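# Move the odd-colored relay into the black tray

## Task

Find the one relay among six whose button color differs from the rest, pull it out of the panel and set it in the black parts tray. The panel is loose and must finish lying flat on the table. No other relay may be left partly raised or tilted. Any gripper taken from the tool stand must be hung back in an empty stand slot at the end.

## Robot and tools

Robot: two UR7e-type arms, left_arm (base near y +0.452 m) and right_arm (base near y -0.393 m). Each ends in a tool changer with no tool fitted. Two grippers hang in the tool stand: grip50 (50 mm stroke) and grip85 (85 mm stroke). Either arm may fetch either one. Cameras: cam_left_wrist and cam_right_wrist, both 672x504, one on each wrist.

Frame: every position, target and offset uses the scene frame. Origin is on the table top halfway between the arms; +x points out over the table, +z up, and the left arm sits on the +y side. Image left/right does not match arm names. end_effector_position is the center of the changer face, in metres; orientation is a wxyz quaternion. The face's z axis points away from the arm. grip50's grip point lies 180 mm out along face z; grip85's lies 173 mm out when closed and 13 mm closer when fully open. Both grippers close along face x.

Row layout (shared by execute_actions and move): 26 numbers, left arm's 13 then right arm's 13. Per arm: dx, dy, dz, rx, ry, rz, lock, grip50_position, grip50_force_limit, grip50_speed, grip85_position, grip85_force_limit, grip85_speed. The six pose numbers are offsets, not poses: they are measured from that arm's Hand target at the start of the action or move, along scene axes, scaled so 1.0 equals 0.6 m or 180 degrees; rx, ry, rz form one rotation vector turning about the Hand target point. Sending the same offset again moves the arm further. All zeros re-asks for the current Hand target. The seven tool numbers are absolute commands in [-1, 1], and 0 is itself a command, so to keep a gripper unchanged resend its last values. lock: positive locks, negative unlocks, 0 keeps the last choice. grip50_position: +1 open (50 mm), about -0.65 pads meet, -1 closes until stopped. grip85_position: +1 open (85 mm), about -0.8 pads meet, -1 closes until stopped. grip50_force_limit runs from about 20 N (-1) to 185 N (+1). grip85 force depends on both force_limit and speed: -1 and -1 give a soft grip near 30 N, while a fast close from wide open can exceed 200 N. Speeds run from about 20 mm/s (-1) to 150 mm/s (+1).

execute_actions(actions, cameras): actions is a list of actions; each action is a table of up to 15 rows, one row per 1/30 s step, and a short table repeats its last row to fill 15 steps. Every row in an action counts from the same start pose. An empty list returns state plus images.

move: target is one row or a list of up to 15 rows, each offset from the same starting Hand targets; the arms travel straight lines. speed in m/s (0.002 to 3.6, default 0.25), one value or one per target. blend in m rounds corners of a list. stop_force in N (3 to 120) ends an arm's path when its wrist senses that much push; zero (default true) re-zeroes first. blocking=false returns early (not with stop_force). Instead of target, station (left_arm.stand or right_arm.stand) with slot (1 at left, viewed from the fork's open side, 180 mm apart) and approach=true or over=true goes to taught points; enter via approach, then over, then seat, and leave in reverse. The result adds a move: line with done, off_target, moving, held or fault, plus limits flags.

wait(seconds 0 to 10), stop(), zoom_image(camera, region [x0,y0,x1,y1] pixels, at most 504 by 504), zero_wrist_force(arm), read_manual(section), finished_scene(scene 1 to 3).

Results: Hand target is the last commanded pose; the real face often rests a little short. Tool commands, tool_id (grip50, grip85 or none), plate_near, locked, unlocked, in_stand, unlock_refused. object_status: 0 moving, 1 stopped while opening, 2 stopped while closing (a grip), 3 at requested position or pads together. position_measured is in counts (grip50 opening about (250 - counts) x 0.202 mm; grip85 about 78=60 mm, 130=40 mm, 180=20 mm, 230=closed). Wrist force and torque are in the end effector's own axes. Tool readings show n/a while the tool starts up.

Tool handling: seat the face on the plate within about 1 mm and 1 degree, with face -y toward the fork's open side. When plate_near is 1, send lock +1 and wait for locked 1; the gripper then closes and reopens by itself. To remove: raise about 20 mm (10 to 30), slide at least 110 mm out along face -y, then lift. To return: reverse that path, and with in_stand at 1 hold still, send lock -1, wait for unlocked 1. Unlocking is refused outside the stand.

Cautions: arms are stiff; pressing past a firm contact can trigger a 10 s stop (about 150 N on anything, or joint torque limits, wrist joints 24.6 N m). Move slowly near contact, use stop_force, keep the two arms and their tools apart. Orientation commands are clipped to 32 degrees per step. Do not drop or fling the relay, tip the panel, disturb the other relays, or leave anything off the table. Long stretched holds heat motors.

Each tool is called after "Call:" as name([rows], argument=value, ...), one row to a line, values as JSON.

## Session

Call:
execute_actions(actions=[])

Scene clock: 0.00 s.
left_arm: end_effector_position=(+0.0232, +0.8115, +0.2201) locked=0 unlocked=1 plate_near=0 in_stand=0 unlock_refused=0 tool_id=none grip50_position_measured=n/a grip50_object_status=n/a grip85_position_measured=n/a grip85_object_status=n/a end_effector_quat_wxyz=(+0.274, +0.913, +0.300, +0.039) | right_arm: end_effector_position=(+0.2667, -0.4528, +0.3394) locked=0 unlocked=1 plate_near=0 in_stand=0 unlock_refused=0 tool_id=none grip50_position_measured=n/a grip50_object_status=n/a grip85_position_measured=n/a grip85_object_status=n/a end_effector_quat_wxyz=(+0.000, +0.269, +0.897, -0.349)
Joint positions: left_arm=[1.31 -1.615 2.121 -1.65 -1.947 0.714] | right_arm=[-0.27 -2.038 2.25 -1.791 -2.285 -2.863]
Joint velocities: within noise
Joint torques (N m): no reading
Wrist force (N): no reading
Wrist torque (N m): no reading
Wrist force, peak (N): no reading
Hand target: left_arm +0.0232, +0.8115, +0.2201; +0.274, +0.913, +0.300, +0.039 | right_arm +0.2667, -0.4528, +0.3394; +0.000, +0.269, +0.897, -0.349
Tool commands: left_gripper/lock=+0.0 left_gripper/grip50_position=+1.0 left_gripper/grip50_force_limit=+1.0 left_gripper/grip50_speed=+1.0 left_gripper/grip85_position=+1.0 left_gripper/grip85_force_limit=+1.0 left_gripper/grip85_speed=+1.0 right_gripper/lock=+0.0 right_gripper/grip50_position=+1.0 right_gripper/grip50_force_limit=+1.0 right_gripper/grip50_speed=+1.0 right_gripper/grip85_position=+1.0 right_gripper/grip85_force_limit=+1.0 right_gripper/grip85_speed=+1.0
camera_calibration:
cam_left_wrist: T_world_to_cam=[[0.814669, 0.571678, -0.0974601, -0.450544], [0.412797, -0.453604, 0.789837, 0.241083], [0.407324, -0.683687, -0.605524, 0.720513], [0, 0, 0, 1]] pos_world=[-0.0259561, 0.859528, 0.201961]
cam_right_wrist: T_world_to_cam=[[-0.867044, 0.464222, -0.180923, 0.509948], [0.49787, 0.793444, -0.350102, 0.400771], [-0.0189727, -0.39363, -0.919073, 0.177898], [0, 0, 0, 1]] pos_world=[0.24599, -0.484692, 0.396073]

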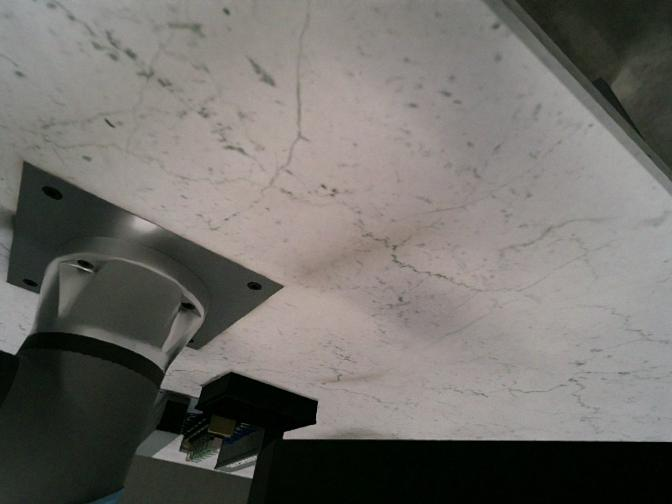

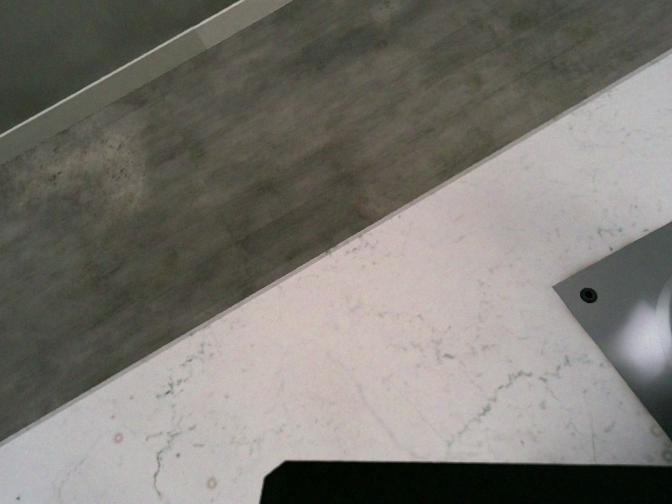

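Call:
move(target=[0,0,0,0,0,0,0,1,1,1,1,1,1, 0.0567,0.6408,0.4352,0.2092,-0.0915,-0.0739,0,1,-0.6,-0.8,1,1,1], speed=0.35, cameras=["cam_right_wrist"])

Scene clock: 6.43 s.
left_arm: end_effector_position=(+0.0232, +0.8115, +0.2201) locked=0 unlocked=1 plate_near=0 in_stand=0 unlock_refused=0 tool_id=none grip50_position_measured=n/a grip50_object_status=n/a grip85_position_measured=n/a grip85_object_status=n/a end_effector_quat_wxyz=(+0.274, +0.913, +0.300, +0.039) | right_arm: end_effector_position=(+0.3008, -0.0684, +0.6005) locked=0 unlocked=1 plate_near=0 in_stand=0 unlock_refused=0 tool_id=none grip50_position_measured=n/a grip50_object_status=n/a grip85_position_measured=n/a grip85_object_status=n/a end_effector_quat_wxyz=(+0.000, +0.401, +0.916, +0.001)
Joint positions: left_arm=[1.31 -1.615 2.121 -1.65 -1.947 0.714] | right_arm=[0.524 -1.604 1.147 -1.115 -1.57 -1.822]
Joint torques (N m): left_arm=[2.22 -17.03 -20.04 -2.44 0 -0.66] | right_arm=[11.27 -12.73 -34.61 -1.41 2.19 1.65]
Wrist force (N): left_arm=[0.2 0.0 -0.2] | right_arm=[2.5 1.1 -0.4]
Wrist torque (N m): left_arm=[0.00 -0.01 0.00] | right_arm=[-0.18 -0.23 -0.21]
Wrist force, peak (N): left_arm=[-0.4 0.1 -0.1] | right_arm=[4.8 2.9 -2.3]
Hand target: left_arm +0.0232, +0.8115, +0.2201; +0.274, +0.913, +0.300, +0.039 | right_arm +0.3008, -0.0684, +0.6005; +0.000, +0.401, +0.916, +0.001
Off the commanded pose: left_arm 0.000 m, 0 deg | right_arm 0.000 m, 0 deg.
move: done
camera_calibration:
cam_right_wrist: T_world_to_cam=[[-0.694161, 0.719776, -0.00794845, 0.269824], [0.678114, 0.657606, 0.328202, -0.30057], [0.241459, 0.222435, -0.944574, 0.54899], [0, 0, 0, 1]] pos_world=[0.258563, -0.118671, 0.619355]
Images, in order (width x height): cam_right_wrist 672x504.

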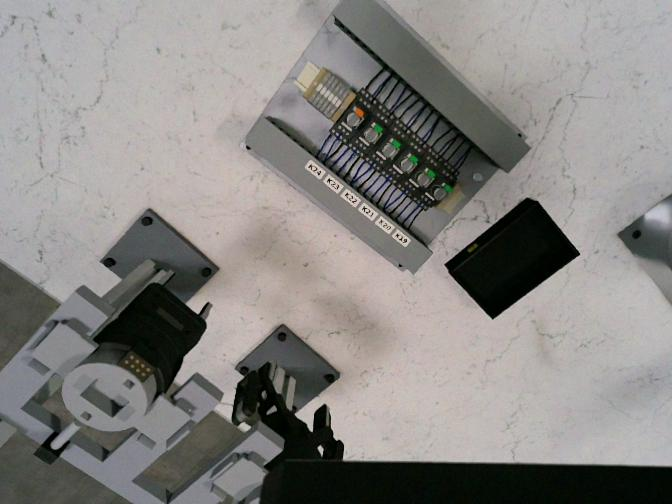

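Call:
move(station="right_arm.stand", slot=2, approach=true, speed=0.3)

Call:
move(station="right_arm.stand", slot=2, over=true, speed=0.15)

Call:
move(station="right_arm.stand", slot=2, speed=0.02, stop_force=20)

Scene clock: 11.07 s.
left_arm: end_effector_position=(+0.0232, +0.8115, +0.2201) locked=0 unlocked=1 plate_near=0 in_stand=0 unlock_refused=0 tool_id=none grip50_position_measured=n/a grip50_object_status=n/a grip85_position_measured=n/a grip85_object_status=n/a end_effector_quat_wxyz=(+0.274, +0.913, +0.300, +0.039) | right_arm: end_effector_position=(+0.3937, -0.0926, +0.3821) locked=0 unlocked=1 plate_near=0 in_stand=0 unlock_refused=0 tool_id=none grip50_position_measured=n/a grip50_object_status=n/a grip85_position_measured=n/a grip85_object_status=n/a end_effector_quat_wxyz=(+0.001, +0.721, +0.693, +0.000)
Joint positions: left_arm=[1.31 -1.615 2.121 -1.65 -1.947 0.714] | right_arm=[0.395 -1.558 1.674 -1.688 -1.572 -1.168]
Joint torques (N m): left_arm=[2.48 -14.35 -18.72 -2.59 0.34 -1.03] | right_arm=[-9.03 -17.89 -15.47 -6.04 -2.54 1.54]
Wrist force (N): left_arm=[-0.1 0.0 -0.2] | right_arm=[2.1 1.2 -0.1]
Wrist torque (N m): left_arm=[-0.01 0.01 -0.01] | right_arm=[-0.15 -0.20 -0.15]
Wrist force, peak (N): left_arm=[0.0 0.3 0.3] | right_arm=[3.7 1.0 -2.0]
Hand target: left_arm +0.0232, +0.8115, +0.2201; +0.274, +0.913, +0.300, +0.039 | right_arm +0.3937, -0.0926, +0.3820; +0.001, +0.721, +0.693, +0.000
Tool commands: left_gripper/lock=+0.0 left_gripper/grip50_position=+1.0 left_gripper/grip50_force_limit=+1.0 left_gripper/grip50_speed=+1.0 left_gripper/grip85_position=+1.0 left_gripper/grip85_force_limit=+1.0 left_gripper/grip85_speed=+1.0 right_gripper/lock=+0.0 right_gripper/grip50_position=+1.0 right_gripper/grip50_force_limit=-0.6 right_gripper/grip50_speed=-0.8 right_gripper/grip85_position=+1.0 right_gripper/grip85_force_limit=+1.0 right_gripper/grip85_speed=+1.0
Off the commanded pose: right_arm 0.000 m, 0 deg.
move: done; to station right_arm.stand, slot 2, approach point

Scene clock: 12.53 s.
left_arm: end_effector_position=(+0.0232, +0.8115, +0.2201) locked=0 unlocked=1 plate_near=0 in_stand=0 unlock_refused=0 tool_id=none grip50_position_measured=n/a grip50_object_status=n/a grip85_position_measured=n/a grip85_object_status=n/a end_effector_quat_wxyz=(+0.274, +0.913, +0.300, +0.039) | right_arm: end_effector_position=(+0.5335, -0.0982, +0.3822) locked=0 unlocked=1 plate_near=0 in_stand=0 unlock_refused=0 tool_id=none grip50_position_measured=n/a grip50_object_status=n/a grip85_position_measured=n/a grip85_object_status=n/a end_effector_quat_wxyz=(+0.001, +0.721, +0.693, +0.000)
Joint positions: left_arm=[1.31 -1.615 2.121 -1.65 -1.947 0.714] | right_arm=[0.306 -1.277 1.347 -1.641 -1.572 -1.256]
Joint torques (N m): left_arm=[4.75 -14.23 -19.34 -2.37 0.45 -1.09] | right_arm=[-8.84 -31.45 -38.15 -1.26 1.48 -2.27]
Wrist force (N): left_arm=[0.0 0.2 -0.3] | right_arm=[2.2 1.5 0.3]
Wrist torque (N m): left_arm=[0.00 0.00 0.00] | right_arm=[-0.18 -0.20 -0.03]
Wrist force, peak (N): left_arm=[0.1 0.3 -0.2] | right_arm=[1.8 3.5 0.1]
Hand target: left_arm +0.0232, +0.8115, +0.2201; +0.274, +0.913, +0.300, +0.039 | right_arm +0.5335, -0.0982, +0.3822; +0.001, +0.721, +0.693, +0.000
Tool commands: left_gripper/lock=+0.0 left_gripper/grip50_position=+1.0 left_gripper/grip50_force_limit=+1.0 left_gripper/grip50_speed=+1.0 left_gripper/grip85_position=+1.0 left_gripper/grip85_force_limit=+1.0 left_gripper/grip85_speed=+1.0 right_gripper/lock=+0.0 right_gripper/grip50_position=+1.0 right_gripper/grip50_force_limit=-0.6 right_gripper/grip50_speed=-0.8 right_gripper/grip85_position=+1.0 right_gripper/grip85_force_limit=+1.0 right_gripper/grip85_speed=+1.0
Off the commanded pose: right_arm 0.000 m, 0 deg.
move: done; to station right_arm.stand, slot 2, over the seat

Scene clock: 14.60 s.
left_arm: end_effector_position=(+0.0232, +0.8115, +0.2201) locked=0 unlocked=1 plate_near=0 in_stand=0 unlock_refused=0 tool_id=none grip50_position_measured=n/a grip50_object_status=n/a grip85_position_measured=n/a grip85_object_status=n/a end_effector_quat_wxyz=(+0.274, +0.913, +0.300, +0.039) | right_arm: end_effector_position=(+0.5335, -0.0982, +0.3602) locked=0 unlocked=1 plate_near=1 in_stand=1 unlock_refused=0 tool_id=none grip50_position_measured=n/a grip50_object_status=n/a grip85_position_measured=n/a grip85_object_status=n/a end_effector_quat_wxyz=(+0.001, +0.721, +0.693, +0.000)
Joint positions: left_arm=[1.31 -1.615 2.121 -1.65 -1.947 0.714] | right_arm=[0.306 -1.272 1.396 -1.696 -1.572 -1.256]
Joint torques (N m): left_arm=[3.89 -12.86 -18.45 -2.41 0.77 -1.4] | right_arm=[-8.55 -26.31 -8.73 -5.34 1.25 -2]
Wrist force (N): left_arm=[0.1 0.1 0.0] | right_arm=[0.6 -3.8 -15.3]
Wrist torque (N m): left_arm=[0.00 -0.01 0.00] | right_arm=[0.21 -0.34 -0.05]
Wrist force, peak (N): left_arm=[-0.3 -0.2 -0.1] | right_arm=[0.5 -3.5 -15.4]
Hand target: left_arm +0.0232, +0.8115, +0.2201; +0.274, +0.913, +0.300, +0.039 | right_arm +0.5335, -0.0982, +0.3602; +0.001, +0.721, +0.693, +0.000
Tool commands: left_gripper/lock=+0.0 left_gripper/grip50_position=+1.0 left_gripper/grip50_force_limit=+1.0 left_gripper/grip50_speed=+1.0 left_gripper/grip85_position=+1.0 left_gripper/grip85_force_limit=+1.0 left_gripper/grip85_speed=+1.0 right_gripper/lock=+0.0 right_gripper/grip50_position=+1.0 right_gripper/grip50_force_limit=-0.6 right_gripper/grip50_speed=-0.8 right_gripper/grip85_position=+1.0 right_gripper/grip85_force_limit=+1.0 right_gripper/grip85_speed=+1.0
Off the commanded pose: right_arm 0.000 m, 0 deg.
move: done; to station right_arm.stand, slot 2

Call:
move(target=[0,0,0,0,0,0,0,1,1,1,1,1,1, 0,0,0,0,0,0,1,1,-0.6,-0.8,1,1,1])

Call:
wait(seconds=0.5)

Scene clock: 18.37 s.
left_arm: end_effector_position=(+0.0232, +0.8115, +0.2201) locked=0 unlocked=1 plate_near=0 in_stand=0 unlock_refused=0 tool_id=none grip50_position_measured=n/a grip50_object_status=n/a grip85_position_measured=n/a grip85_object_status=n/a end_effector_quat_wxyz=(+0.274, +0.913, +0.300, +0.039) | right_arm: end_effector_position=(+0.5335, -0.0982, +0.3602) locked=0 unlocked=0 plate_near=1 in_stand=1 unlock_refused=0 tool_id=none grip50_position_measured=n/a grip50_object_status=n/a grip85_position_measured=n/a grip85_object_status=n/a end_effector_quat_wxyz=(+0.001, +0.721, +0.693, +0.000)
Joint positions: left_arm=[1.31 -1.615 2.121 -1.65 -1.947 0.714] | right_arm=[0.306 -1.272 1.396 -1.696 -1.572 -1.256]
Joint torques (N m): left_arm=[5.28 -10.68 -18.14 -2.63 1 -1.69] | right_arm=[-4.55 -25.17 -10.16 -2.04 1.57 -1.55]
Wrist force (N): left_arm=[-0.2 -0.2 0.1] | right_arm=[0.6 -3.8 -15.9]
Wrist torque (N m): left_arm=[-0.01 0.01 -0.01] | right_arm=[0.22 -0.35 -0.06]
Wrist force, peak (N): left_arm=[-0.4 -0.1 -0.2] | right_arm=[0.9 -3.7 -16.0]
Hand target: left_arm +0.0232, +0.8115, +0.2201; +0.274, +0.913, +0.300, +0.039 | right_arm +0.5335, -0.0982, +0.3602; +0.001, +0.721, +0.693, +0.000
Tool commands: left_gripper/lock=+0.0 left_gripper/grip50_position=+1.0 left_gripper/grip50_force_limit=+1.0 left_gripper/grip50_speed=+1.0 left_gripper/grip85_position=+1.0 left_gripper/grip85_force_limit=+1.0 left_gripper/grip85_speed=+1.0 right_gripper/lock=+0.0 right_gripper/grip50_position=+1.0 right_gripper/grip50_force_limit=-0.6 right_gripper/grip50_speed=-0.8 right_gripper/grip85_position=+1.0 right_gripper/grip85_force_limit=+1.0 right_gripper/grip85_speed=+1.0
Off the commanded pose: left_arm 0.000 m, 0 deg | right_arm 0.000 m, 0 deg.
move: done

Scene clock: 18.87 s.
left_arm: end_effector_position=(+0.0232, +0.8115, +0.2201) locked=0 unlocked=1 plate_near=0 in_stand=0 unlock_refused=0 tool_id=none grip50_position_measured=n/a grip50_object_status=n/a grip85_position_measured=n/a grip85_object_status=n/a end_effector_quat_wxyz=(+0.274, +0.913, +0.300, +0.039) | right_arm: end_effector_position=(+0.5335, -0.0982, +0.3602) locked=1 unlocked=0 plate_near=1 in_stand=1 unlock_refused=0 tool_id=grip50 grip50_position_measured=n/a grip50_object_status=n/a grip85_position_measured=n/a grip85_object_status=n/a end_effector_quat_wxyz=(+0.001, +0.721, +0.693, +0.000)
Joint positions: left_arm=[1.31 -1.615 2.121 -1.65 -1.947 0.714] | right_arm=[0.306 -1.272 1.396 -1.696 -1.572 -1.256]
Joint torques (N m): left_arm=[4.29 -11.59 -18.76 -2.76 1.25 -1.63] | right_arm=[-4.25 -34.35 -17.47 -3.06 1.61 -1.51]
Wrist force (N): left_arm=[-0.3 0.1 0.1] | right_arm=[0.7 -1.9 -29.3]
Wrist torque (N m): left_arm=[0.01 0.02 -0.01] | right_arm=[0.41 -0.40 0.04]
Wrist force, peak (N): left_arm=[-0.1 0.1 -0.4] | right_arm=[0.3 -1.8 -29.5]
Hand target: left_arm +0.0232, +0.8115, +0.2201; +0.274, +0.913, +0.300, +0.039 | right_arm +0.5335, -0.0982, +0.3602; +0.001, +0.721, +0.693, +0.000
Tool commands: left_gripper/lock=+0.0 left_gripper/grip50_position=+1.0 left_gripper/grip50_force_limit=+1.0 left_gripper/grip50_speed=+1.0 left_gripper/grip85_position=+1.0 left_gripper/grip85_force_limit=+1.0 left_gripper/grip85_speed=+1.0 right_gripper/lock=+0.0 right_gripper/grip50_position=+1.0 right_gripper/grip50_force_limit=-0.6 right_gripper/grip50_speed=-0.8 right_gripper/grip85_position=+1.0 right_gripper/grip85_force_limit=+1.0 right_gripper/grip85_speed=+1.0
Off the commanded pose: left_arm 0.000 m, 0 deg | right_arm 0.000 m, 0 deg.
wait: 0.50 s; at rest by 0.20 s

Call:
move([
  [0,0,0,0,0,0,0,1,1,1,1,1,1, 0,0,0.0335,0,0,0,1,1,-0.6,-0.8,1,1,1],
  [0,0,0,0,0,0,0,1,1,1,1,1,1, -0.2083,0.0083,0.0335,0,0,0,1,1,-0.6,-0.8,1,1,1],
  [0,0,0,0,0,0,0,1,1,1,1,1,1, -0.4658,0.0137,0,0,0,-0.4522,1,1,-0.6,-0.8,1,1,1],
], blend=[0.003, 0.02, 0], speed=[0.05, 0.2, 0.3], cameras=["cam_right_wrist"])

Call:
zoom_image(camera="cam_right_wrist", region=[260, 90, 430, 225])

Scene clock: 24.77 s.
left_arm: end_effector_position=(+0.0232, +0.8115, +0.2201) locked=0 unlocked=1 plate_near=0 in_stand=0 unlock_refused=0 tool_id=none grip50_position_measured=n/a grip50_object_status=n/a grip85_position_measured=n/a grip85_object_status=n/a end_effector_quat_wxyz=(+0.274, +0.913, +0.300, +0.039) | right_arm: end_effector_position=(+0.2541, -0.0900, +0.3602) locked=1 unlocked=0 plate_near=1 in_stand=0 unlock_refused=0 tool_id=grip50 grip50_position_measured=3 grip50_object_status=3 grip85_position_measured=n/a grip85_object_status=n/a end_effector_quat_wxyz=(+0.001, +0.998, +0.056, +0.000)
Joint positions: left_arm=[1.31 -1.615 2.121 -1.65 -1.947 0.714] | right_arm=[0.533 -1.809 1.95 -1.711 -1.572 0.391]
Joint torques (N m): left_arm=[4.5 -10.34 -18.85 -2.9 1.49 -1.76] | right_arm=[11.43 -30.86 -22.36 -4.31 -2.3 1.89]
Wrist force (N): left_arm=[0.0 0.2 0.0] | right_arm=[2.1 1.3 -0.2]
Wrist torque (N m): left_arm=[0.01 0.00 0.00] | right_arm=[-0.16 -0.20 -0.17]
Wrist force, peak (N): left_arm=[-0.4 -0.1 -0.2] | right_arm=[0.6 -1.8 -29.5]
Hand target: left_arm +0.0232, +0.8115, +0.2201; +0.274, +0.913, +0.300, +0.039 | right_arm +0.2541, -0.0900, +0.3602; +0.001, +0.998, +0.056, +0.000
Tool commands: left_gripper/lock=+0.0 left_gripper/grip50_position=+1.0 left_gripper/grip50_force_limit=+1.0 left_gripper/grip50_speed=+1.0 left_gripper/grip85_position=+1.0 left_gripper/grip85_force_limit=+1.0 left_gripper/grip85_speed=+1.0 right_gripper/lock=+0.0 right_gripper/grip50_position=+1.0 right_gripper/grip50_force_limit=-0.6 right_gripper/grip50_speed=-0.8 right_gripper/grip85_position=+1.0 right_gripper/grip85_force_limit=+1.0 right_gripper/grip85_speed=+1.0
Off the commanded pose: left_arm 0.000 m, 0 deg | right_arm 0.000 m, 0 deg.
move: done
camera_calibration:
cam_right_wrist: T_world_to_cam=[[0.991113, 0.132732, -0.00878474, -0.229672], [0.128247, -0.93591, 0.328062, -0.179589], [0.0353227, -0.326273, -0.944615, 0.34115], [0, 0, 0, 1]] pos_world=[0.238613, -0.0262862, 0.379155]
Images, in order (width x height): cam_right_wrist 672x504.

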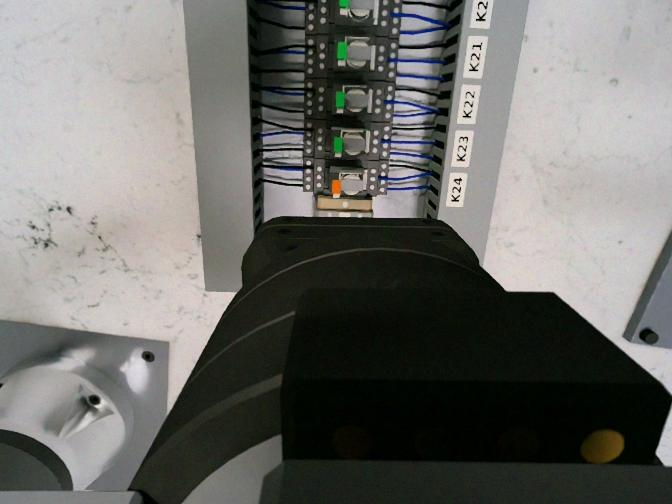

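Scaled by 2.965 from the camera's 672x504 image, which has a finer 960x720 frame.

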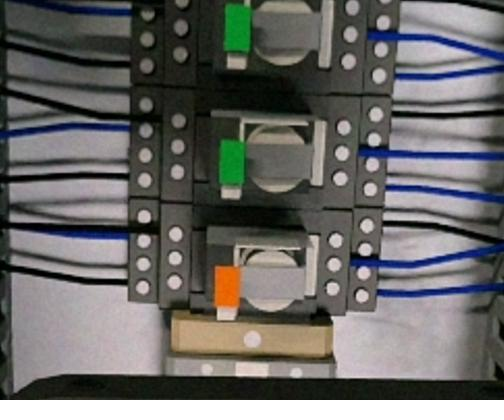

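Call:
move(target=[0,0,0,0,0,0,0,1,1,1,1,1,1, 0.0002,0.0052,-0.15,0,0,-0.005,1,1,-0.6,-0.8,1,1,1], speed=0.2)

Call:
move(target=[0,0,0,0,0,0,0,1,1,1,1,1,1, 0,0,-0.0637,0,0,0,1,1,-0.6,-0.8,1,1,1], speed=0.03, stop_force=6)

Call:
move(target=[0,0,0,0,0,0,0,1,1,1,1,1,1, 0,0,0,0,0,0,1,-1,-0.6,-0.8,1,1,1], cameras=["cam_right_wrist"])

Scene clock: 33.90 s.
left_arm: end_effector_position=(+0.0232, +0.8115, +0.2201) locked=0 unlocked=1 plate_near=0 in_stand=0 unlock_refused=0 tool_id=none grip50_position_measured=n/a grip50_object_status=n/a grip85_position_measured=n/a grip85_object_status=n/a end_effector_quat_wxyz=(+0.274, +0.913, +0.300, +0.039) | right_arm: end_effector_position=(+0.2542, -0.0869, +0.2703) locked=1 unlocked=0 plate_near=1 in_stand=0 unlock_refused=0 tool_id=grip50 grip50_position_measured=3 grip50_object_status=3 grip85_position_measured=n/a grip85_object_status=n/a end_effector_quat_wxyz=(+0.001, +0.999, +0.048, +0.000)
Joint positions: left_arm=[1.31 -1.615 2.121 -1.65 -1.947 0.714] | right_arm=[0.54 -1.74 2.135 -1.965 -1.572 0.414]
Joint torques (N m): left_arm=[5 -11.2 -19.75 -3.1 1.33 -1.68] | right_arm=[10.26 -14.06 -20.68 -7.65 1.52 1.66]
Wrist force (N): left_arm=[0.2 0.1 -0.2] | right_arm=[2.3 1.5 0.0]
Wrist torque (N m): left_arm=[0.00 -0.02 0.00] | right_arm=[-0.15 -0.21 -0.16]
Wrist force, peak (N): left_arm=[0.0 0.0 -0.4] | right_arm=[2.5 1.3 -5.0]
Hand target: left_arm +0.0232, +0.8115, +0.2201; +0.274, +0.913, +0.300, +0.039 | right_arm +0.2542, -0.0869, +0.2702; +0.001, +0.999, +0.048, +0.000
Tool commands: left_gripper/lock=+0.0 left_gripper/grip50_position=+1.0 left_gripper/grip50_force_limit=+1.0 left_gripper/grip50_speed=+1.0 left_gripper/grip85_position=+1.0 left_gripper/grip85_force_limit=+1.0 left_gripper/grip85_speed=+1.0 right_gripper/lock=+0.0 right_gripper/grip50_position=+1.0 right_gripper/grip50_force_limit=-0.6 right_gripper/grip50_speed=-0.8 right_gripper/grip85_position=+1.0 right_gripper/grip85_force_limit=+1.0 right_gripper/grip85_speed=+1.0
Off the commanded pose: left_arm 0.000 m, 0 deg | right_arm 0.000 m, 0 deg.
move: done

Scene clock: 36.03 s.
left_arm: end_effector_position=(+0.0232, +0.8115, +0.2201) locked=0 unlocked=1 plate_near=0 in_stand=0 unlock_refused=0 tool_id=none grip50_position_measured=n/a grip50_object_status=n/a grip85_position_measured=n/a grip85_object_status=n/a end_effector_quat_wxyz=(+0.274, +0.913, +0.300, +0.039) | right_arm: end_effector_position=(+0.2542, -0.0869, +0.2320) locked=1 unlocked=0 plate_near=1 in_stand=0 unlock_refused=0 tool_id=grip50 grip50_position_measured=3 grip50_object_status=3 grip85_position_measured=n/a grip85_object_status=n/a end_effector_quat_wxyz=(+0.001, +0.999, +0.048, +0.000)
Joint positions: left_arm=[1.31 -1.615 2.121 -1.65 -1.947 0.714] | right_arm=[0.54 -1.692 2.204 -2.082 -1.572 0.414]
Joint torques (N m): left_arm=[3.25 -9.37 -19.05 -2.84 1.58 -1.9] | right_arm=[7.23 -14.78 -18.62 -7.57 1.53 0.86]
Wrist force (N): left_arm=[0.0 -0.1 -0.2] | right_arm=[2.1 1.2 -0.3]
Wrist torque (N m): left_arm=[-0.01 0.00 0.00] | right_arm=[-0.16 -0.18 -0.17]
Wrist force, peak (N): left_arm=[-0.1 -0.1 -0.4] | right_arm=[2.2 1.5 -1.3]
Hand target: left_arm +0.0232, +0.8115, +0.2201; +0.274, +0.913, +0.300, +0.039 | right_arm +0.2542, -0.0869, +0.2320; +0.001, +0.999, +0.048, +0.000
Tool commands: left_gripper/lock=+0.0 left_gripper/grip50_position=+1.0 left_gripper/grip50_force_limit=+1.0 left_gripper/grip50_speed=+1.0 left_gripper/grip85_position=+1.0 left_gripper/grip85_force_limit=+1.0 left_gripper/grip85_speed=+1.0 right_gripper/lock=+0.0 right_gripper/grip50_position=+1.0 right_gripper/grip50_force_limit=-0.6 right_gripper/grip50_speed=-0.8 right_gripper/grip85_position=+1.0 right_gripper/grip85_force_limit=+1.0 right_gripper/grip85_speed=+1.0
Off the commanded pose: left_arm 0.000 m, 0 deg | right_arm 0.000 m, 0 deg.
move: done

Scene clock: 36.93 s.
left_arm: end_effector_position=(+0.0232, +0.8115, +0.2201) locked=0 unlocked=1 plate_near=0 in_stand=0 unlock_refused=0 tool_id=none grip50_position_measured=n/a grip50_object_status=n/a grip85_position_measured=n/a grip85_object_status=n/a end_effector_quat_wxyz=(+0.274, +0.913, +0.300, +0.039) | right_arm: end_effector_position=(+0.2542, -0.0869, +0.2320) locked=1 unlocked=0 plate_near=1 in_stand=0 unlock_refused=0 tool_id=grip50 grip50_position_measured=117 grip50_object_status=2 grip85_position_measured=n/a grip85_object_status=n/a end_effector_quat_wxyz=(+0.001, +0.999, +0.048, +0.000)
Joint positions: left_arm=[1.31 -1.615 2.121 -1.65 -1.947 0.714] | right_arm=[0.54 -1.692 2.204 -2.082 -1.572 0.414]
Joint torques (N m): left_arm=[3.66 -9.45 -19.2 -2.96 1.5 -1.77] | right_arm=[6.34 -15.55 -18.61 -1.82 1.27 1.11]
Wrist force (N): left_arm=[-0.2 -0.1 0.0] | right_arm=[6.3 0.4 -2.4]
Wrist torque (N m): left_arm=[-0.01 0.01 0.00] | right_arm=[0.03 0.38 -0.13]
Wrist force, peak (N): left_arm=[0.0 0.1 -0.4] | right_arm=[10.1 0.5 0.8]
Hand target: left_arm +0.0232, +0.8115, +0.2201; +0.274, +0.913, +0.300, +0.039 | right_arm +0.2542, -0.0869, +0.2320; +0.001, +0.999, +0.048, +0.000
Tool commands: left_gripper/lock=+0.0 left_gripper/grip50_position=+1.0 left_gripper/grip50_force_limit=+1.0 left_gripper/grip50_speed=+1.0 left_gripper/grip85_position=+1.0 left_gripper/grip85_force_limit=+1.0 left_gripper/grip85_speed=+1.0 right_gripper/lock=+0.0 right_gripper/grip50_position=-1.0 right_gripper/grip50_force_limit=-0.6 right_gripper/grip50_speed=-0.8 right_gripper/grip85_position=+1.0 right_gripper/grip85_force_limit=+1.0 right_gripper/grip85_speed=+1.0
Off the commanded pose: left_arm 0.000 m, 0 deg | right_arm 0.000 m, 0 deg.
move: done
camera_calibration:
cam_right_wrist: T_world_to_cam=[[0.993084, 0.117089, -0.00860072, -0.233273], [0.113416, -0.937836, 0.328024, -0.13098], [0.0303421, -0.326731, -0.94463, 0.222305], [0, 0, 0, 1]] pos_world=[0.239769, -0.0228901, 0.250955]
Images, in order (width x height): cam_right_wrist 672x504.

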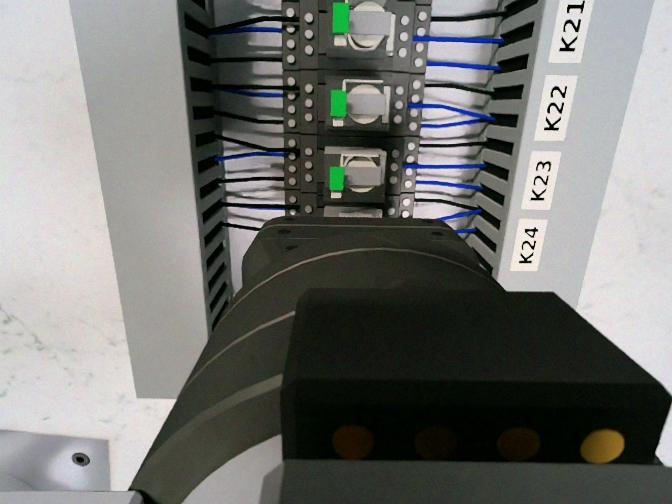

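Call:
move(target=[0,0,0,0,0,0,0,1,1,1,1,1,1, 0.0003,0,0.0117,0,0,0,1,-1,-0.6,-0.8,1,1,1], speed=0.01, cameras=["cam_right_wrist"])

Scene clock: 40.13 s.
left_arm: end_effector_position=(+0.0232, +0.8115, +0.2201) locked=0 unlocked=1 plate_near=0 in_stand=0 unlock_refused=0 tool_id=none grip50_position_measured=n/a grip50_object_status=n/a grip85_position_measured=n/a grip85_object_status=n/a end_effector_quat_wxyz=(+0.274, +0.913, +0.300, +0.039) | right_arm: end_effector_position=(+0.2543, -0.0869, +0.2390) locked=1 unlocked=0 plate_near=1 in_stand=0 unlock_refused=0 tool_id=grip50 grip50_position_measured=117 grip50_object_status=2 grip85_position_measured=n/a grip85_object_status=n/a end_effector_quat_wxyz=(+0.001, +0.999, +0.048, +0.000)
Joint positions: left_arm=[1.31 -1.615 2.121 -1.65 -1.947 0.714] | right_arm=[0.54 -1.702 2.192 -2.06 -1.572 0.414]
Joint torques (N m): left_arm=[4.33 -8.69 -18.64 -3.16 1.43 -1.63] | right_arm=[-10.99 -40.83 -50.22 -5.08 0.8 -2.21]
Wrist force (N): left_arm=[-0.2 0.0 -0.1] | right_arm=[2.5 0.1 22.1]
Wrist torque (N m): left_arm=[0.00 0.02 0.00] | right_arm=[0.18 -0.16 -0.14]
Wrist force, peak (N): left_arm=[-0.2 0.3 -0.3] | right_arm=[2.8 -0.3 22.1]
Hand target: left_arm +0.0232, +0.8115, +0.2201; +0.274, +0.913, +0.300, +0.039 | right_arm +0.2544, -0.0869, +0.2390; +0.001, +0.999, +0.048, +0.000
Tool commands: left_gripper/lock=+0.0 left_gripper/grip50_position=+1.0 left_gripper/grip50_force_limit=+1.0 left_gripper/grip50_speed=+1.0 left_gripper/grip85_position=+1.0 left_gripper/grip85_force_limit=+1.0 left_gripper/grip85_speed=+1.0 right_gripper/lock=+0.0 right_gripper/grip50_position=-1.0 right_gripper/grip50_force_limit=-0.6 right_gripper/grip50_speed=-0.8 right_gripper/grip85_position=+1.0 right_gripper/grip85_force_limit=+1.0 right_gripper/grip85_speed=+1.0
Off the commanded pose: left_arm 0.000 m, 0 deg | right_arm 0.000 m, 0 deg.
move: done
camera_calibration:
cam_right_wrist: T_world_to_cam=[[0.99308, 0.117111, -0.00883229, -0.233251], [0.113511, -0.937802, 0.328091, -0.133294], [0.0301402, -0.326823, -0.944605, 0.22886], [0, 0, 0, 1]] pos_world=[0.239869, -0.0228899, 0.257854]
Images, in order (width x height): cam_right_wrist 672x504.

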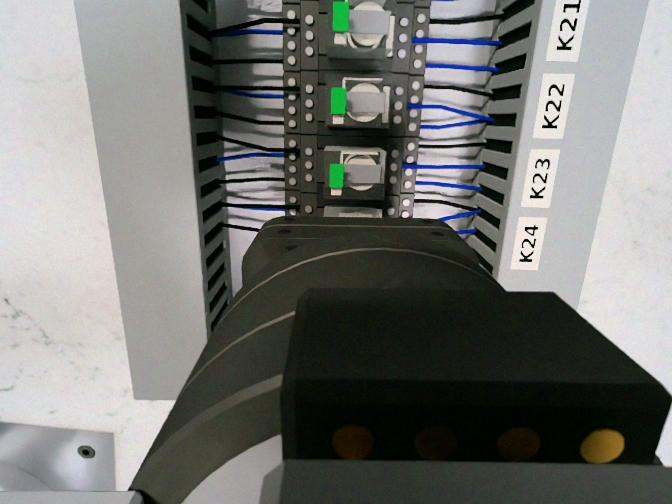

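Call:
wait(seconds=0.1, cameras=["cam_right_wrist"])

Scene clock: 67.40 s.
left_arm: end_effector_position=(+0.0232, +0.8115, +0.2201) locked=0 unlocked=1 plate_near=0 in_stand=0 unlock_refused=0 tool_id=none grip50_position_measured=n/a grip50_object_status=n/a grip85_position_measured=n/a grip85_object_status=n/a end_effector_quat_wxyz=(+0.274, +0.913, +0.300, +0.039) | right_arm: end_effector_position=(+0.2544, -0.0869, +0.2390) locked=1 unlocked=0 plate_near=1 in_stand=0 unlock_refused=0 tool_id=grip50 grip50_position_measured=117 grip50_object_status=2 grip85_position_measured=n/a grip85_object_status=n/a end_effector_quat_wxyz=(+0.001, +0.999, +0.048, +0.000)
Joint positions: left_arm=[1.31 -1.615 2.121 -1.65 -1.947 0.714] | right_arm=[0.54 -1.702 2.192 -2.06 -1.572 0.414]
Joint torques (N m): left_arm=[3.7 -10.91 -19.24 -3.33 1.43 -1.65] | right_arm=[-9.56 -40.36 -50.9 -5.26 0.62 -2.23]
Wrist force (N): left_arm=[0.1 0.1 -0.1] | right_arm=[2.5 -0.1 22.0]
Wrist torque (N m): left_arm=[0.00 0.00 0.00] | right_arm=[0.14 -0.20 -0.14]
Wrist force, peak (N): left_arm=[-0.3 0.1 0.2] | right_arm=[2.5 -0.2 22.3]
Hand target: left_arm +0.0232, +0.8115, +0.2201; +0.274, +0.913, +0.300, +0.039 | right_arm +0.2544, -0.0869, +0.2390; +0.001, +0.999, +0.048, +0.000
Tool commands: left_gripper/lock=+0.0 left_gripper/grip50_position=+1.0 left_gripper/grip50_force_limit=+1.0 left_gripper/grip50_speed=+1.0 left_gripper/grip85_position=+1.0 left_gripper/grip85_force_limit=+1.0 left_gripper/grip85_speed=+1.0 right_gripper/lock=+0.0 right_gripper/grip50_position=-1.0 right_gripper/grip50_force_limit=-0.6 right_gripper/grip50_speed=-0.8 right_gripper/grip85_position=+1.0 right_gripper/grip85_force_limit=+1.0 right_gripper/grip85_speed=+1.0
Off the commanded pose: left_arm 0.000 m, 0 deg | right_arm 0.000 m, 0 deg.
wait: 0.10 s; at rest from the start
camera_calibration:
cam_right_wrist: T_world_to_cam=[[0.993091, 0.117018, -0.00879884, -0.233264], [0.113412, -0.937813, 0.328091, -0.133303], [0.030141, -0.326822, -0.944605, 0.228954], [0, 0, 0, 1]] pos_world=[0.23987, -0.02289, 0.257954]
Images, in order (width x height): cam_right_wrist 672x504.

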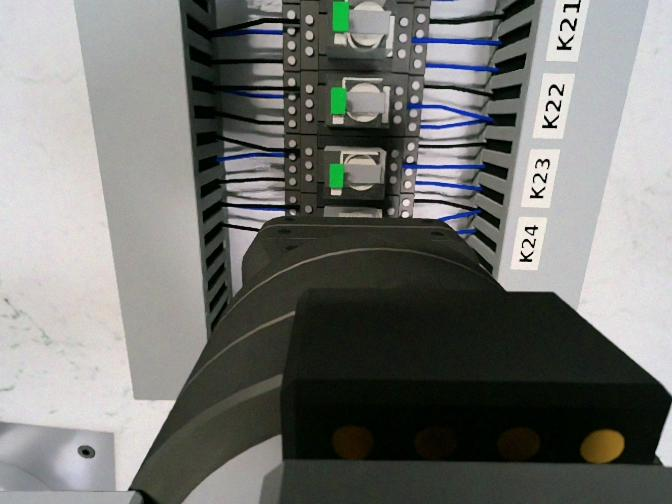

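Call:
move(target=[0,0,0,0,0,0,0,1,1,1,1,1,1, 0,0,-0.0108,0,0,0,1,-1,-0.6,-0.8,1,1,1], speed=0.01)

Scene clock: 78.67 s.
left_arm: end_effector_position=(+0.0232, +0.8115, +0.2201) locked=0 unlocked=1 plate_near=0 in_stand=0 unlock_refused=0 tool_id=none grip50_position_measured=n/a grip50_object_status=n/a grip85_position_measured=n/a grip85_object_status=n/a end_effector_quat_wxyz=(+0.274, +0.913, +0.300, +0.039) | right_arm: end_effector_position=(+0.2544, -0.0869, +0.2326) locked=1 unlocked=0 plate_near=1 in_stand=0 unlock_refused=0 tool_id=grip50 grip50_position_measured=117 grip50_object_status=2 grip85_position_measured=n/a grip85_object_status=n/a end_effector_quat_wxyz=(+0.001, +0.999, +0.048, +0.000)
Joint positions: left_arm=[1.31 -1.615 2.121 -1.65 -1.947 0.714] | right_arm=[0.54 -1.693 2.203 -2.08 -1.572 0.414]
Joint torques (N m): left_arm=[3.71 -9.2 -18.5 -3.16 1.47 -1.83] | right_arm=[-4.87 -22.85 -28.18 -9.88 0.19 -2.06]
Wrist force (N): left_arm=[-0.1 -0.1 -0.1] | right_arm=[2.1 4.4 20.1]
Wrist torque (N m): left_arm=[-0.01 0.00 0.00] | right_arm=[-0.51 -0.19 -0.14]
Wrist force, peak (N): left_arm=[-0.4 0.1 -0.2] | right_arm=[2.8 -0.2 22.3]
Hand target: left_arm +0.0232, +0.8115, +0.2201; +0.274, +0.913, +0.300, +0.039 | right_arm +0.2544, -0.0869, +0.2325; +0.001, +0.999, +0.048, +0.000
Tool commands: left_gripper/lock=+0.0 left_gripper/grip50_position=+1.0 left_gripper/grip50_force_limit=+1.0 left_gripper/grip50_speed=+1.0 left_gripper/grip85_position=+1.0 left_gripper/grip85_force_limit=+1.0 left_gripper/grip85_speed=+1.0 right_gripper/lock=+0.0 right_gripper/grip50_position=-1.0 right_gripper/grip50_force_limit=-0.6 right_gripper/grip50_speed=-0.8 right_gripper/grip85_position=+1.0 right_gripper/grip85_force_limit=+1.0 right_gripper/grip85_speed=+1.0
Off the commanded pose: left_arm 0.000 m, 0 deg | right_arm 0.000 m, 0 deg.
move: done

Call:
move(target=[0,0,0,0,0,0,0,1,1,1,1,1,1, 0.0173,0.0017,0,-0.0016,0.0166,0,1,-1,-0.6,-0.8,1,1,1], speed=0.05)

Scene clock: 81.67 s.
left_arm: end_effector_position=(+0.0232, +0.8115, +0.2201) locked=0 unlocked=1 plate_near=0 in_stand=0 unlock_refused=0 tool_id=none grip50_position_measured=n/a grip50_object_status=n/a grip85_position_measured=n/a grip85_object_status=n/a end_effector_quat_wxyz=(+0.274, +0.913, +0.300, +0.039) | right_arm: end_effector_position=(+0.2647, -0.0859, +0.2325) locked=1 unlocked=0 plate_near=1 in_stand=0 unlock_refused=0 tool_id=grip50 grip50_position_measured=117 grip50_object_status=2 grip85_position_measured=n/a grip85_object_status=n/a end_effector_quat_wxyz=(+0.002, +0.999, +0.048, -0.026)
Joint positions: left_arm=[1.31 -1.615 2.121 -1.65 -1.947 0.714] | right_arm=[0.521 -1.661 2.163 -2.023 -1.552 0.395]
Joint torques (N m): left_arm=[3.75 -9.76 -19.37 -3.41 1.5 -1.73] | right_arm=[-9.57 -22.83 -46.58 -4.35 3.39 -2.2]
Wrist force (N): left_arm=[-0.1 0.1 0.0] | right_arm=[1.9 4.0 13.4]
Wrist torque (N m): left_arm=[0.00 0.01 0.00] | right_arm=[-0.56 -0.04 0.01]
Wrist force, peak (N): left_arm=[-0.4 0.2 -0.2] | right_arm=[2.3 4.5 20.4]
Hand target: left_arm +0.0232, +0.8115, +0.2201; +0.274, +0.913, +0.300, +0.039 | right_arm +0.2647, -0.0859, +0.2325; +0.002, +0.999, +0.048, -0.026
Tool commands: left_gripper/lock=+0.0 left_gripper/grip50_position=+1.0 left_gripper/grip50_force_limit=+1.0 left_gripper/grip50_speed=+1.0 left_gripper/grip85_position=+1.0 left_gripper/grip85_force_limit=+1.0 left_gripper/grip85_speed=+1.0 right_gripper/lock=+0.0 right_gripper/grip50_position=-1.0 right_gripper/grip50_force_limit=-0.6 right_gripper/grip50_speed=-0.8 right_gripper/grip85_position=+1.0 right_gripper/grip85_force_limit=+1.0 right_gripper/grip85_speed=+1.0
Off the commanded pose: left_arm 0.000 m, 0 deg | right_arm 0.000 m, 0 deg.
move: done

Call:
move([
  [0,0,0,0,0,0,0,1,1,1,1,1,1, -0.0346,-0.0034,0.0008,0.0032,-0.0332,0,1,-1,-0.6,-0.8,1,1,1],
  [0,0,0,0,0,0,0,1,1,1,1,1,1, -0.0173,-0.0017,0.0017,0.0016,-0.0166,0,1,-1,-0.6,-0.8,1,1,1],
], speed=0.06)

Scene clock: 85.87 s.
left_arm: end_effector_position=(+0.0232, +0.8115, +0.2201) locked=0 unlocked=1 plate_near=0 in_stand=0 unlock_refused=0 tool_id=none grip50_position_measured=n/a grip50_object_status=n/a grip85_position_measured=n/a grip85_object_status=n/a end_effector_quat_wxyz=(+0.274, +0.913, +0.300, +0.039) | right_arm: end_effector_position=(+0.2543, -0.0869, +0.2336) locked=1 unlocked=0 plate_near=1 in_stand=0 unlock_refused=0 tool_id=grip50 grip50_position_measured=117 grip50_object_status=2 grip85_position_measured=n/a grip85_object_status=n/a end_effector_quat_wxyz=(+0.001, +0.999, +0.048, +0.000)
Joint positions: left_arm=[1.31 -1.615 2.121 -1.65 -1.947 0.714] | right_arm=[0.54 -1.694 2.201 -2.077 -1.572 0.414]
Joint torques (N m): left_arm=[3.86 -9.97 -19.21 -3.32 1.57 -1.87] | right_arm=[-9.33 -20.68 -48.2 -4.67 2.11 -2.29]
Wrist force (N): left_arm=[-0.2 -0.2 0.0] | right_arm=[0.7 1.6 13.6]
Wrist torque (N m): left_arm=[-0.01 0.02 0.00] | right_arm=[-0.04 -0.29 -0.01]
Wrist force, peak (N): left_arm=[-0.5 0.0 0.0] | right_arm=[1.9 4.3 13.7]
Hand target: left_arm +0.0232, +0.8115, +0.2201; +0.274, +0.913, +0.300, +0.039 | right_arm +0.2544, -0.0869, +0.2336; +0.001, +0.999, +0.048, +0.000
Tool commands: left_gripper/lock=+0.0 left_gripper/grip50_position=+1.0 left_gripper/grip50_force_limit=+1.0 left_gripper/grip50_speed=+1.0 left_gripper/grip85_position=+1.0 left_gripper/grip85_force_limit=+1.0 left_gripper/grip85_speed=+1.0 right_gripper/lock=+0.0 right_gripper/grip50_position=-1.0 right_gripper/grip50_force_limit=-0.6 right_gripper/grip50_speed=-0.8 right_gripper/grip85_position=+1.0 right_gripper/grip85_force_limit=+1.0 right_gripper/grip85_speed=+1.0
Off the commanded pose: left_arm 0.000 m, 0 deg | right_arm 0.000 m, 0 deg.
move: done

Call:
move([
  [0,0,0,0,0,0,0,1,1,1,1,1,1, 0.0173,0.0017,0.0013,-0.0016,0.0166,0,1,-1,-0.6,-0.8,1,1,1],
  [0,0,0,0,0,0,0,1,1,1,1,1,1, -0.0173,-0.0017,0.0027,0.0016,-0.0166,0,1,-1,-0.6,-0.8,1,1,1],
  [0,0,0,0,0,0,0,1,1,1,1,1,1, 0,0,0.0033,0,0,0,1,-1,-0.6,-0.8,1,1,1],
], speed=0.06, cameras=["cam_right_wrist"])

Scene clock: 91.47 s.
left_arm: end_effector_position=(+0.0232, +0.8115, +0.2201) locked=0 unlocked=1 plate_near=0 in_stand=0 unlock_refused=0 tool_id=none grip50_position_measured=n/a grip50_object_status=n/a grip85_position_measured=n/a grip85_object_status=n/a end_effector_quat_wxyz=(+0.274, +0.913, +0.300, +0.039) | right_arm: end_effector_position=(+0.2543, -0.0869, +0.2355) locked=1 unlocked=0 plate_near=1 in_stand=0 unlock_refused=0 tool_id=grip50 grip50_position_measured=117 grip50_object_status=2 grip85_position_measured=n/a grip85_object_status=n/a end_effector_quat_wxyz=(+0.001, +0.999, +0.048, +0.000)
Joint positions: left_arm=[1.31 -1.615 2.121 -1.65 -1.947 0.714] | right_arm=[0.54 -1.697 2.198 -2.071 -1.572 0.414]
Joint torques (N m): left_arm=[4.04 -9.44 -18.8 -3.37 1.25 -1.75] | right_arm=[-9.77 -21.97 -48.96 -4.83 2.59 -2.32]
Wrist force (N): left_arm=[0.0 0.1 -0.1] | right_arm=[3.5 1.8 20.9]
Wrist torque (N m): left_arm=[-0.01 0.00 0.00] | right_arm=[-0.08 0.03 -0.01]
Wrist force, peak (N): left_arm=[-0.3 -0.3 -0.1] | right_arm=[5.2 0.6 21.5]
Hand target: left_arm +0.0232, +0.8115, +0.2201; +0.274, +0.913, +0.300, +0.039 | right_arm +0.2544, -0.0869, +0.2355; +0.001, +0.999, +0.048, +0.000
Tool commands: left_gripper/lock=+0.0 left_gripper/grip50_position=+1.0 left_gripper/grip50_force_limit=+1.0 left_gripper/grip50_speed=+1.0 left_gripper/grip85_position=+1.0 left_gripper/grip85_force_limit=+1.0 left_gripper/grip85_speed=+1.0 right_gripper/lock=+0.0 right_gripper/grip50_position=-1.0 right_gripper/grip50_force_limit=-0.6 right_gripper/grip50_speed=-0.8 right_gripper/grip85_position=+1.0 right_gripper/grip85_force_limit=+1.0 right_gripper/grip85_speed=+1.0
Off the commanded pose: left_arm 0.000 m, 0 deg | right_arm 0.000 m, 0 deg.
move: done
camera_calibration:
cam_right_wrist: T_world_to_cam=[[0.993088, 0.117052, -0.00870532, -0.233317], [0.113412, -0.93781, 0.328102, -0.132157], [0.0302409, -0.326821, -0.944602, 0.225623], [0, 0, 0, 1]] pos_world=[0.23987, -0.02289, 0.254454]
Images, in order (width x height): cam_right_wrist 672x504.

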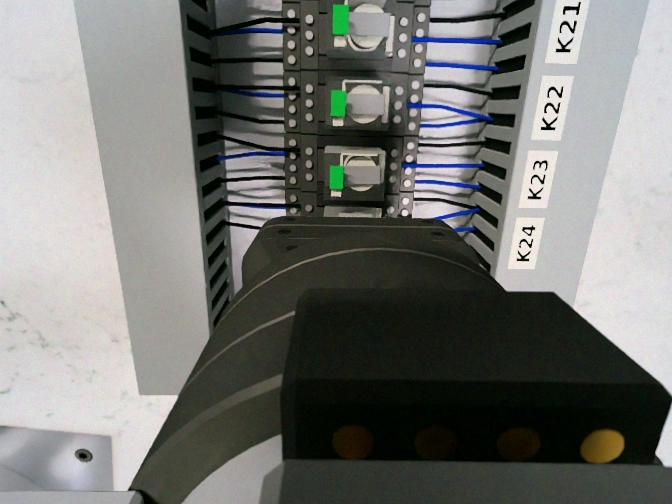

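Call:
move([
  [0,0,0,0,0,0,0,1,1,1,1,1,1, 0.0173,0.0017,0.0007,-0.0016,0.0166,0,1,-1,-0.6,-0.8,1,1,1],
  [0,0,0,0,0,0,0,1,1,1,1,1,1, -0.0173,-0.0017,0.0017,0.0016,-0.0166,0,1,-1,-0.6,-0.8,1,1,1],
  [0,0,0,0,0,0,0,1,1,1,1,1,1, 0,0,0.0025,0,0,0,1,-1,-0.6,-0.8,1,1,1],
], speed=0.06, cameras=["cam_right_wrist"])

Scene clock: 96.60 s.
left_arm: end_effector_position=(+0.0232, +0.8115, +0.2201) locked=0 unlocked=1 plate_near=0 in_stand=0 unlock_refused=0 tool_id=none grip50_position_measured=n/a grip50_object_status=n/a grip85_position_measured=n/a grip85_object_status=n/a end_effector_quat_wxyz=(+0.274, +0.913, +0.300, +0.039) | right_arm: end_effector_position=(+0.2543, -0.0869, +0.2370) locked=1 unlocked=0 plate_near=1 in_stand=0 unlock_refused=0 tool_id=grip50 grip50_position_measured=117 grip50_object_status=2 grip85_position_measured=n/a grip85_object_status=n/a end_effector_quat_wxyz=(+0.001, +0.999, +0.048, +0.000)
Joint positions: left_arm=[1.31 -1.615 2.121 -1.65 -1.947 0.714] | right_arm=[0.54 -1.699 2.195 -2.066 -1.572 0.414]
Joint torques (N m): left_arm=[3.78 -9.33 -19.45 -3.37 1.42 -1.78] | right_arm=[-9.73 -13.72 -39.22 -3.22 2.28 -2.35]
Wrist force (N): left_arm=[-0.2 -0.2 -0.1] | right_arm=[1.3 2.1 -2.2]
Wrist torque (N m): left_arm=[-0.01 0.01 0.00] | right_arm=[-0.03 -0.31 -0.03]
Wrist force, peak (N): left_arm=[-0.2 -0.4 0.0] | right_arm=[4.8 1.6 21.3]
Hand target: left_arm +0.0232, +0.8115, +0.2201; +0.274, +0.913, +0.300, +0.039 | right_arm +0.2544, -0.0869, +0.2370; +0.001, +0.999, +0.048, +0.000
Tool commands: left_gripper/lock=+0.0 left_gripper/grip50_position=+1.0 left_gripper/grip50_force_limit=+1.0 left_gripper/grip50_speed=+1.0 left_gripper/grip85_position=+1.0 left_gripper/grip85_force_limit=+1.0 left_gripper/grip85_speed=+1.0 right_gripper/lock=+0.0 right_gripper/grip50_position=-1.0 right_gripper/grip50_force_limit=-0.6 right_gripper/grip50_speed=-0.8 right_gripper/grip85_position=+1.0 right_gripper/grip85_force_limit=+1.0 right_gripper/grip85_speed=+1.0
Off the commanded pose: left_arm 0.000 m, 0 deg | right_arm 0.000 m, 0 deg.
move: done
camera_calibration:
cam_right_wrist: T_world_to_cam=[[0.993088, 0.117052, -0.00870532, -0.233304], [0.113412, -0.93781, 0.328102, -0.13265], [0.0302409, -0.326821, -0.944602, 0.22704], [0, 0, 0, 1]] pos_world=[0.23987, -0.02289, 0.255954]
Images, in order (width x height): cam_right_wrist 672x504.

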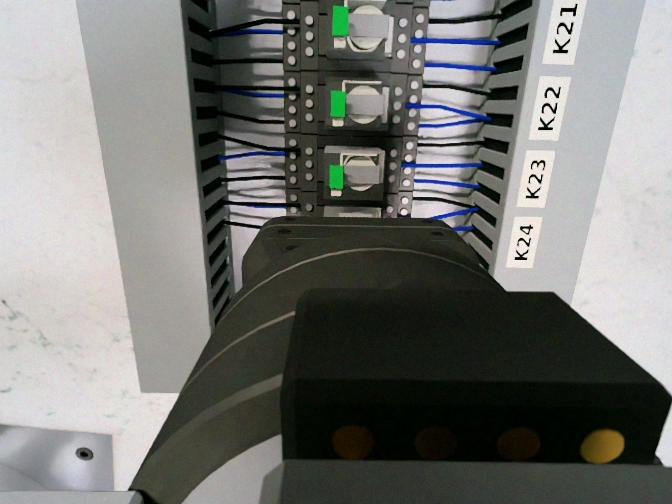

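Call:
move([
  [0,0,0,0,0,0,0,1,1,1,1,1,1, 0,0,0.025,0,0,0,1,-1,-0.6,-0.8,1,1,1],
  [0,0,0,0,0,0,0,1,1,1,1,1,1, 0,0,0.1717,0,0,0,1,-1,-0.6,-0.8,1,1,1],
  [0,0,0,0,0,0,0,1,1,1,1,1,1, -0.0257,0.5498,0.1717,0,0,0,1,-1,-0.6,-0.8,1,1,1],
], speed=[0.02, 0.2, 0.3], blend=[0.005, 0.03, 0], cameras=["cam_right_wrist"])

Scene clock: 104.63 s.
left_arm: end_effector_position=(+0.0232, +0.8115, +0.2201) locked=0 unlocked=1 plate_near=0 in_stand=0 unlock_refused=0 tool_id=none grip50_position_measured=n/a grip50_object_status=n/a grip85_position_measured=n/a grip85_object_status=n/a end_effector_quat_wxyz=(+0.274, +0.913, +0.300, +0.039) | right_arm: end_effector_position=(+0.2389, +0.2430, +0.3401) locked=1 unlocked=0 plate_near=1 in_stand=0 unlock_refused=0 tool_id=grip50 grip50_position_measured=117 grip50_object_status=2 grip85_position_measured=n/a grip85_object_status=n/a end_effector_quat_wxyz=(+0.001, +0.999, +0.048, +0.000)
Joint positions: left_arm=[1.31 -1.615 2.121 -1.65 -1.947 0.714] | right_arm=[1.018 -1.12 1.234 -1.684 -1.571 0.892]
Joint torques (N m): left_arm=[4.07 -10.1 -18.98 -3.51 1.45 -1.81] | right_arm=[11.48 -47.05 -46.08 -3.07 -2.23 1.82]
Wrist force (N): left_arm=[-0.1 0.0 -0.1] | right_arm=[1.8 2.5 0.0]
Wrist torque (N m): left_arm=[0.00 0.01 0.00] | right_arm=[-0.11 -0.20 -0.19]
Wrist force, peak (N): left_arm=[-0.4 0.2 0.1] | right_arm=[2.2 6.3 -3.3]
Hand target: left_arm +0.0232, +0.8115, +0.2201; +0.274, +0.913, +0.300, +0.039 | right_arm +0.2389, +0.2430, +0.3401; +0.001, +0.999, +0.048, +0.000
Tool commands: left_gripper/lock=+0.0 left_gripper/grip50_position=+1.0 left_gripper/grip50_force_limit=+1.0 left_gripper/grip50_speed=+1.0 left_gripper/grip85_position=+1.0 left_gripper/grip85_force_limit=+1.0 left_gripper/grip85_speed=+1.0 right_gripper/lock=+0.0 right_gripper/grip50_position=-1.0 right_gripper/grip50_force_limit=-0.6 right_gripper/grip50_speed=-0.8 right_gripper/grip85_position=+1.0 right_gripper/grip85_force_limit=+1.0 right_gripper/grip85_speed=+1.0
Off the commanded pose: left_arm 0.000 m, 0 deg | right_arm 0.000 m, 0 deg.
move: done
camera_calibration:
cam_right_wrist: T_world_to_cam=[[0.993091, 0.117018, -0.00879884, -0.255675], [0.113412, -0.937813, 0.328091, 0.144597], [0.030141, -0.326822, -0.944605, 0.432609], [0, 0, 0, 1]] pos_world=[0.22447, 0.30691, 0.358954]
Images, in order (width x height): cam_right_wrist 672x504.

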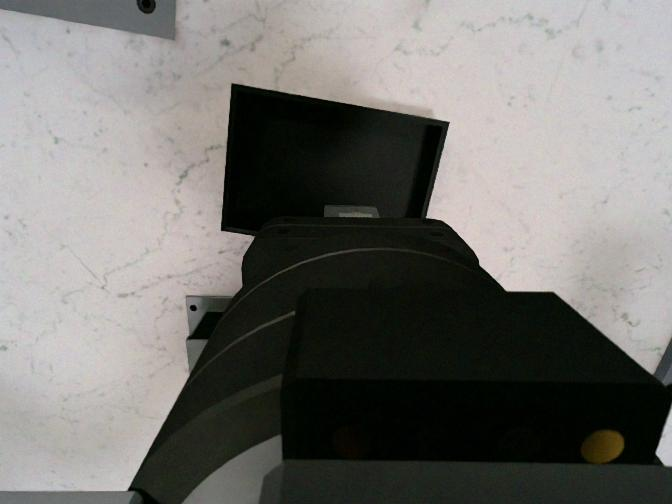

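Call:
move([
  [0,0,0,0,0,0,0,1,1,1,1,1,1, -0.0132,0.0183,-0.05,0,0,0,1,-1,-0.6,-0.8,1,1,1],
  [0,0,0,0,0,0,0,1,1,1,1,1,1, -0.0132,0.0183,-0.193,0,0,0,1,-1,-0.6,-0.8,1,1,1],
], speed=[0.2,0.2], blend=[0.015, 0])

Call:
move(target=[0,0,0,0,0,0,0,1,1,1,1,1,1, 0,0,-0.05,0,0,0,1,-1,-0.6,-0.8,1,1,1], speed=0.01, stop_force=4, cameras=["cam_right_wrist"])

Scene clock: 110.20 s.
left_arm: end_effector_position=(+0.0232, +0.8115, +0.2201) locked=0 unlocked=1 plate_near=0 in_stand=0 unlock_refused=0 tool_id=none grip50_position_measured=n/a grip50_object_status=n/a grip85_position_measured=n/a grip85_object_status=n/a end_effector_quat_wxyz=(+0.274, +0.913, +0.300, +0.039) | right_arm: end_effector_position=(+0.2310, +0.2540, +0.2243) locked=1 unlocked=0 plate_near=1 in_stand=0 unlock_refused=0 tool_id=grip50 grip50_position_measured=117 grip50_object_status=2 grip85_position_measured=n/a grip85_object_status=n/a end_effector_quat_wxyz=(+0.001, +0.999, +0.048, +0.000)
Joint positions: left_arm=[1.31 -1.615 2.121 -1.65 -1.947 0.714] | right_arm=[1.037 -1.034 1.408 -1.943 -1.571 0.911]
Joint torques (N m): left_arm=[4.62 -10.04 -18.22 -3.36 1.46 -1.82] | right_arm=[10.95 -49.89 -20.98 -7.73 0.82 1.73]
Wrist force (N): left_arm=[0.0 0.1 -0.1] | right_arm=[1.8 2.5 0.2]
Wrist torque (N m): left_arm=[0.01 0.00 0.00] | right_arm=[-0.12 -0.18 -0.20]
Wrist force, peak (N): left_arm=[-0.1 -0.5 -0.1] | right_arm=[2.8 4.0 -4.5]
Hand target: left_arm +0.0232, +0.8115, +0.2201; +0.274, +0.913, +0.300, +0.039 | right_arm +0.2310, +0.2540, +0.2243; +0.001, +0.999, +0.048, +0.000
Tool commands: left_gripper/lock=+0.0 left_gripper/grip50_position=+1.0 left_gripper/grip50_force_limit=+1.0 left_gripper/grip50_speed=+1.0 left_gripper/grip85_position=+1.0 left_gripper/grip85_force_limit=+1.0 left_gripper/grip85_speed=+1.0 right_gripper/lock=+0.0 right_gripper/grip50_position=-1.0 right_gripper/grip50_force_limit=-0.6 right_gripper/grip50_speed=-0.8 right_gripper/grip85_position=+1.0 right_gripper/grip85_force_limit=+1.0 right_gripper/grip85_speed=+1.0
Off the commanded pose: left_arm 0.000 m, 0 deg | right_arm 0.000 m, 0 deg.
move: done

Scene clock: 112.83 s.
left_arm: end_effector_position=(+0.0232, +0.8115, +0.2201) locked=0 unlocked=1 plate_near=0 in_stand=0 unlock_refused=0 tool_id=none grip50_position_measured=n/a grip50_object_status=n/a grip85_position_measured=n/a grip85_object_status=n/a end_effector_quat_wxyz=(+0.274, +0.913, +0.300, +0.039) | right_arm: end_effector_position=(+0.2310, +0.2540, +0.2100) locked=1 unlocked=0 plate_near=1 in_stand=0 unlock_refused=0 tool_id=grip50 grip50_position_measured=117 grip50_object_status=2 grip85_position_measured=n/a grip85_object_status=n/a end_effector_quat_wxyz=(+0.001, +0.999, +0.048, +0.000)
Joint positions: left_arm=[1.31 -1.615 2.121 -1.65 -1.947 0.714] | right_arm=[1.037 -1.021 1.427 -1.975 -1.571 0.911]
Joint torques (N m): left_arm=[4.23 -10.06 -18.62 -3.32 1.35 -1.78] | right_arm=[10.83 -64.51 -39.82 -2.55 1.75 1.76]
Wrist force (N): left_arm=[0.0 0.2 -0.2] | right_arm=[3.2 2.3 -3.6]
Wrist torque (N m): left_arm=[0.01 0.00 0.00] | right_arm=[-0.03 -0.02 -0.20]
Wrist force, peak (N): left_arm=[-0.3 -0.2 -0.3] | right_arm=[0.4 4.2 -12.9]
Hand target: left_arm +0.0232, +0.8115, +0.2201; +0.274, +0.913, +0.300, +0.039 | right_arm +0.2310, +0.2540, +0.2100; +0.001, +0.999, +0.048, +0.000 (not the last commanded pose)
Tool commands: left_gripper/lock=+0.0 left_gripper/grip50_position=+1.0 left_gripper/grip50_force_limit=+1.0 left_gripper/grip50_speed=+1.0 left_gripper/grip85_position=+1.0 left_gripper/grip85_force_limit=+1.0 left_gripper/grip85_speed=+1.0 right_gripper/lock=+0.0 right_gripper/grip50_position=-1.0 right_gripper/grip50_force_limit=-0.6 right_gripper/grip50_speed=-0.8 right_gripper/grip85_position=+1.0 right_gripper/grip85_force_limit=+1.0 right_gripper/grip85_speed=+1.0
Off the commanded pose: left_arm 0.000 m, 0 deg | right_arm 0.016 m, 0 deg.
move: contact (right_arm)
camera_calibration:
cam_right_wrist: T_world_to_cam=[[0.993091, 0.117018, -0.00879884, -0.250273], [0.113412, -0.937813, 0.328091, 0.198587], [0.030141, -0.326822, -0.944605, 0.313582], [0, 0, 0, 1]] pos_world=[0.21657, 0.31801, 0.228854]
Images, in order (width x height): cam_right_wrist 672x504.

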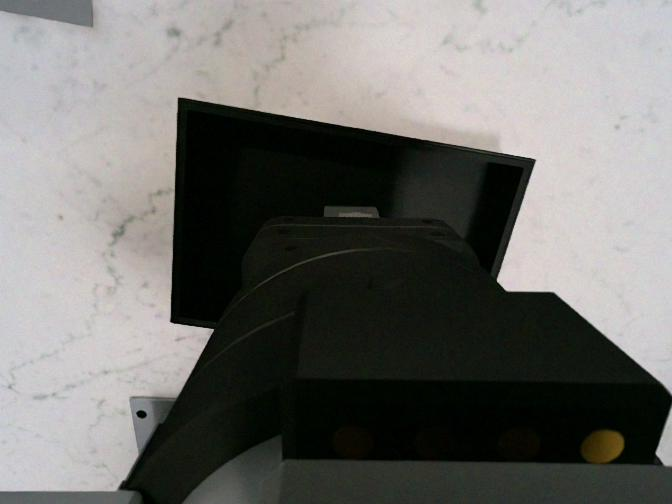

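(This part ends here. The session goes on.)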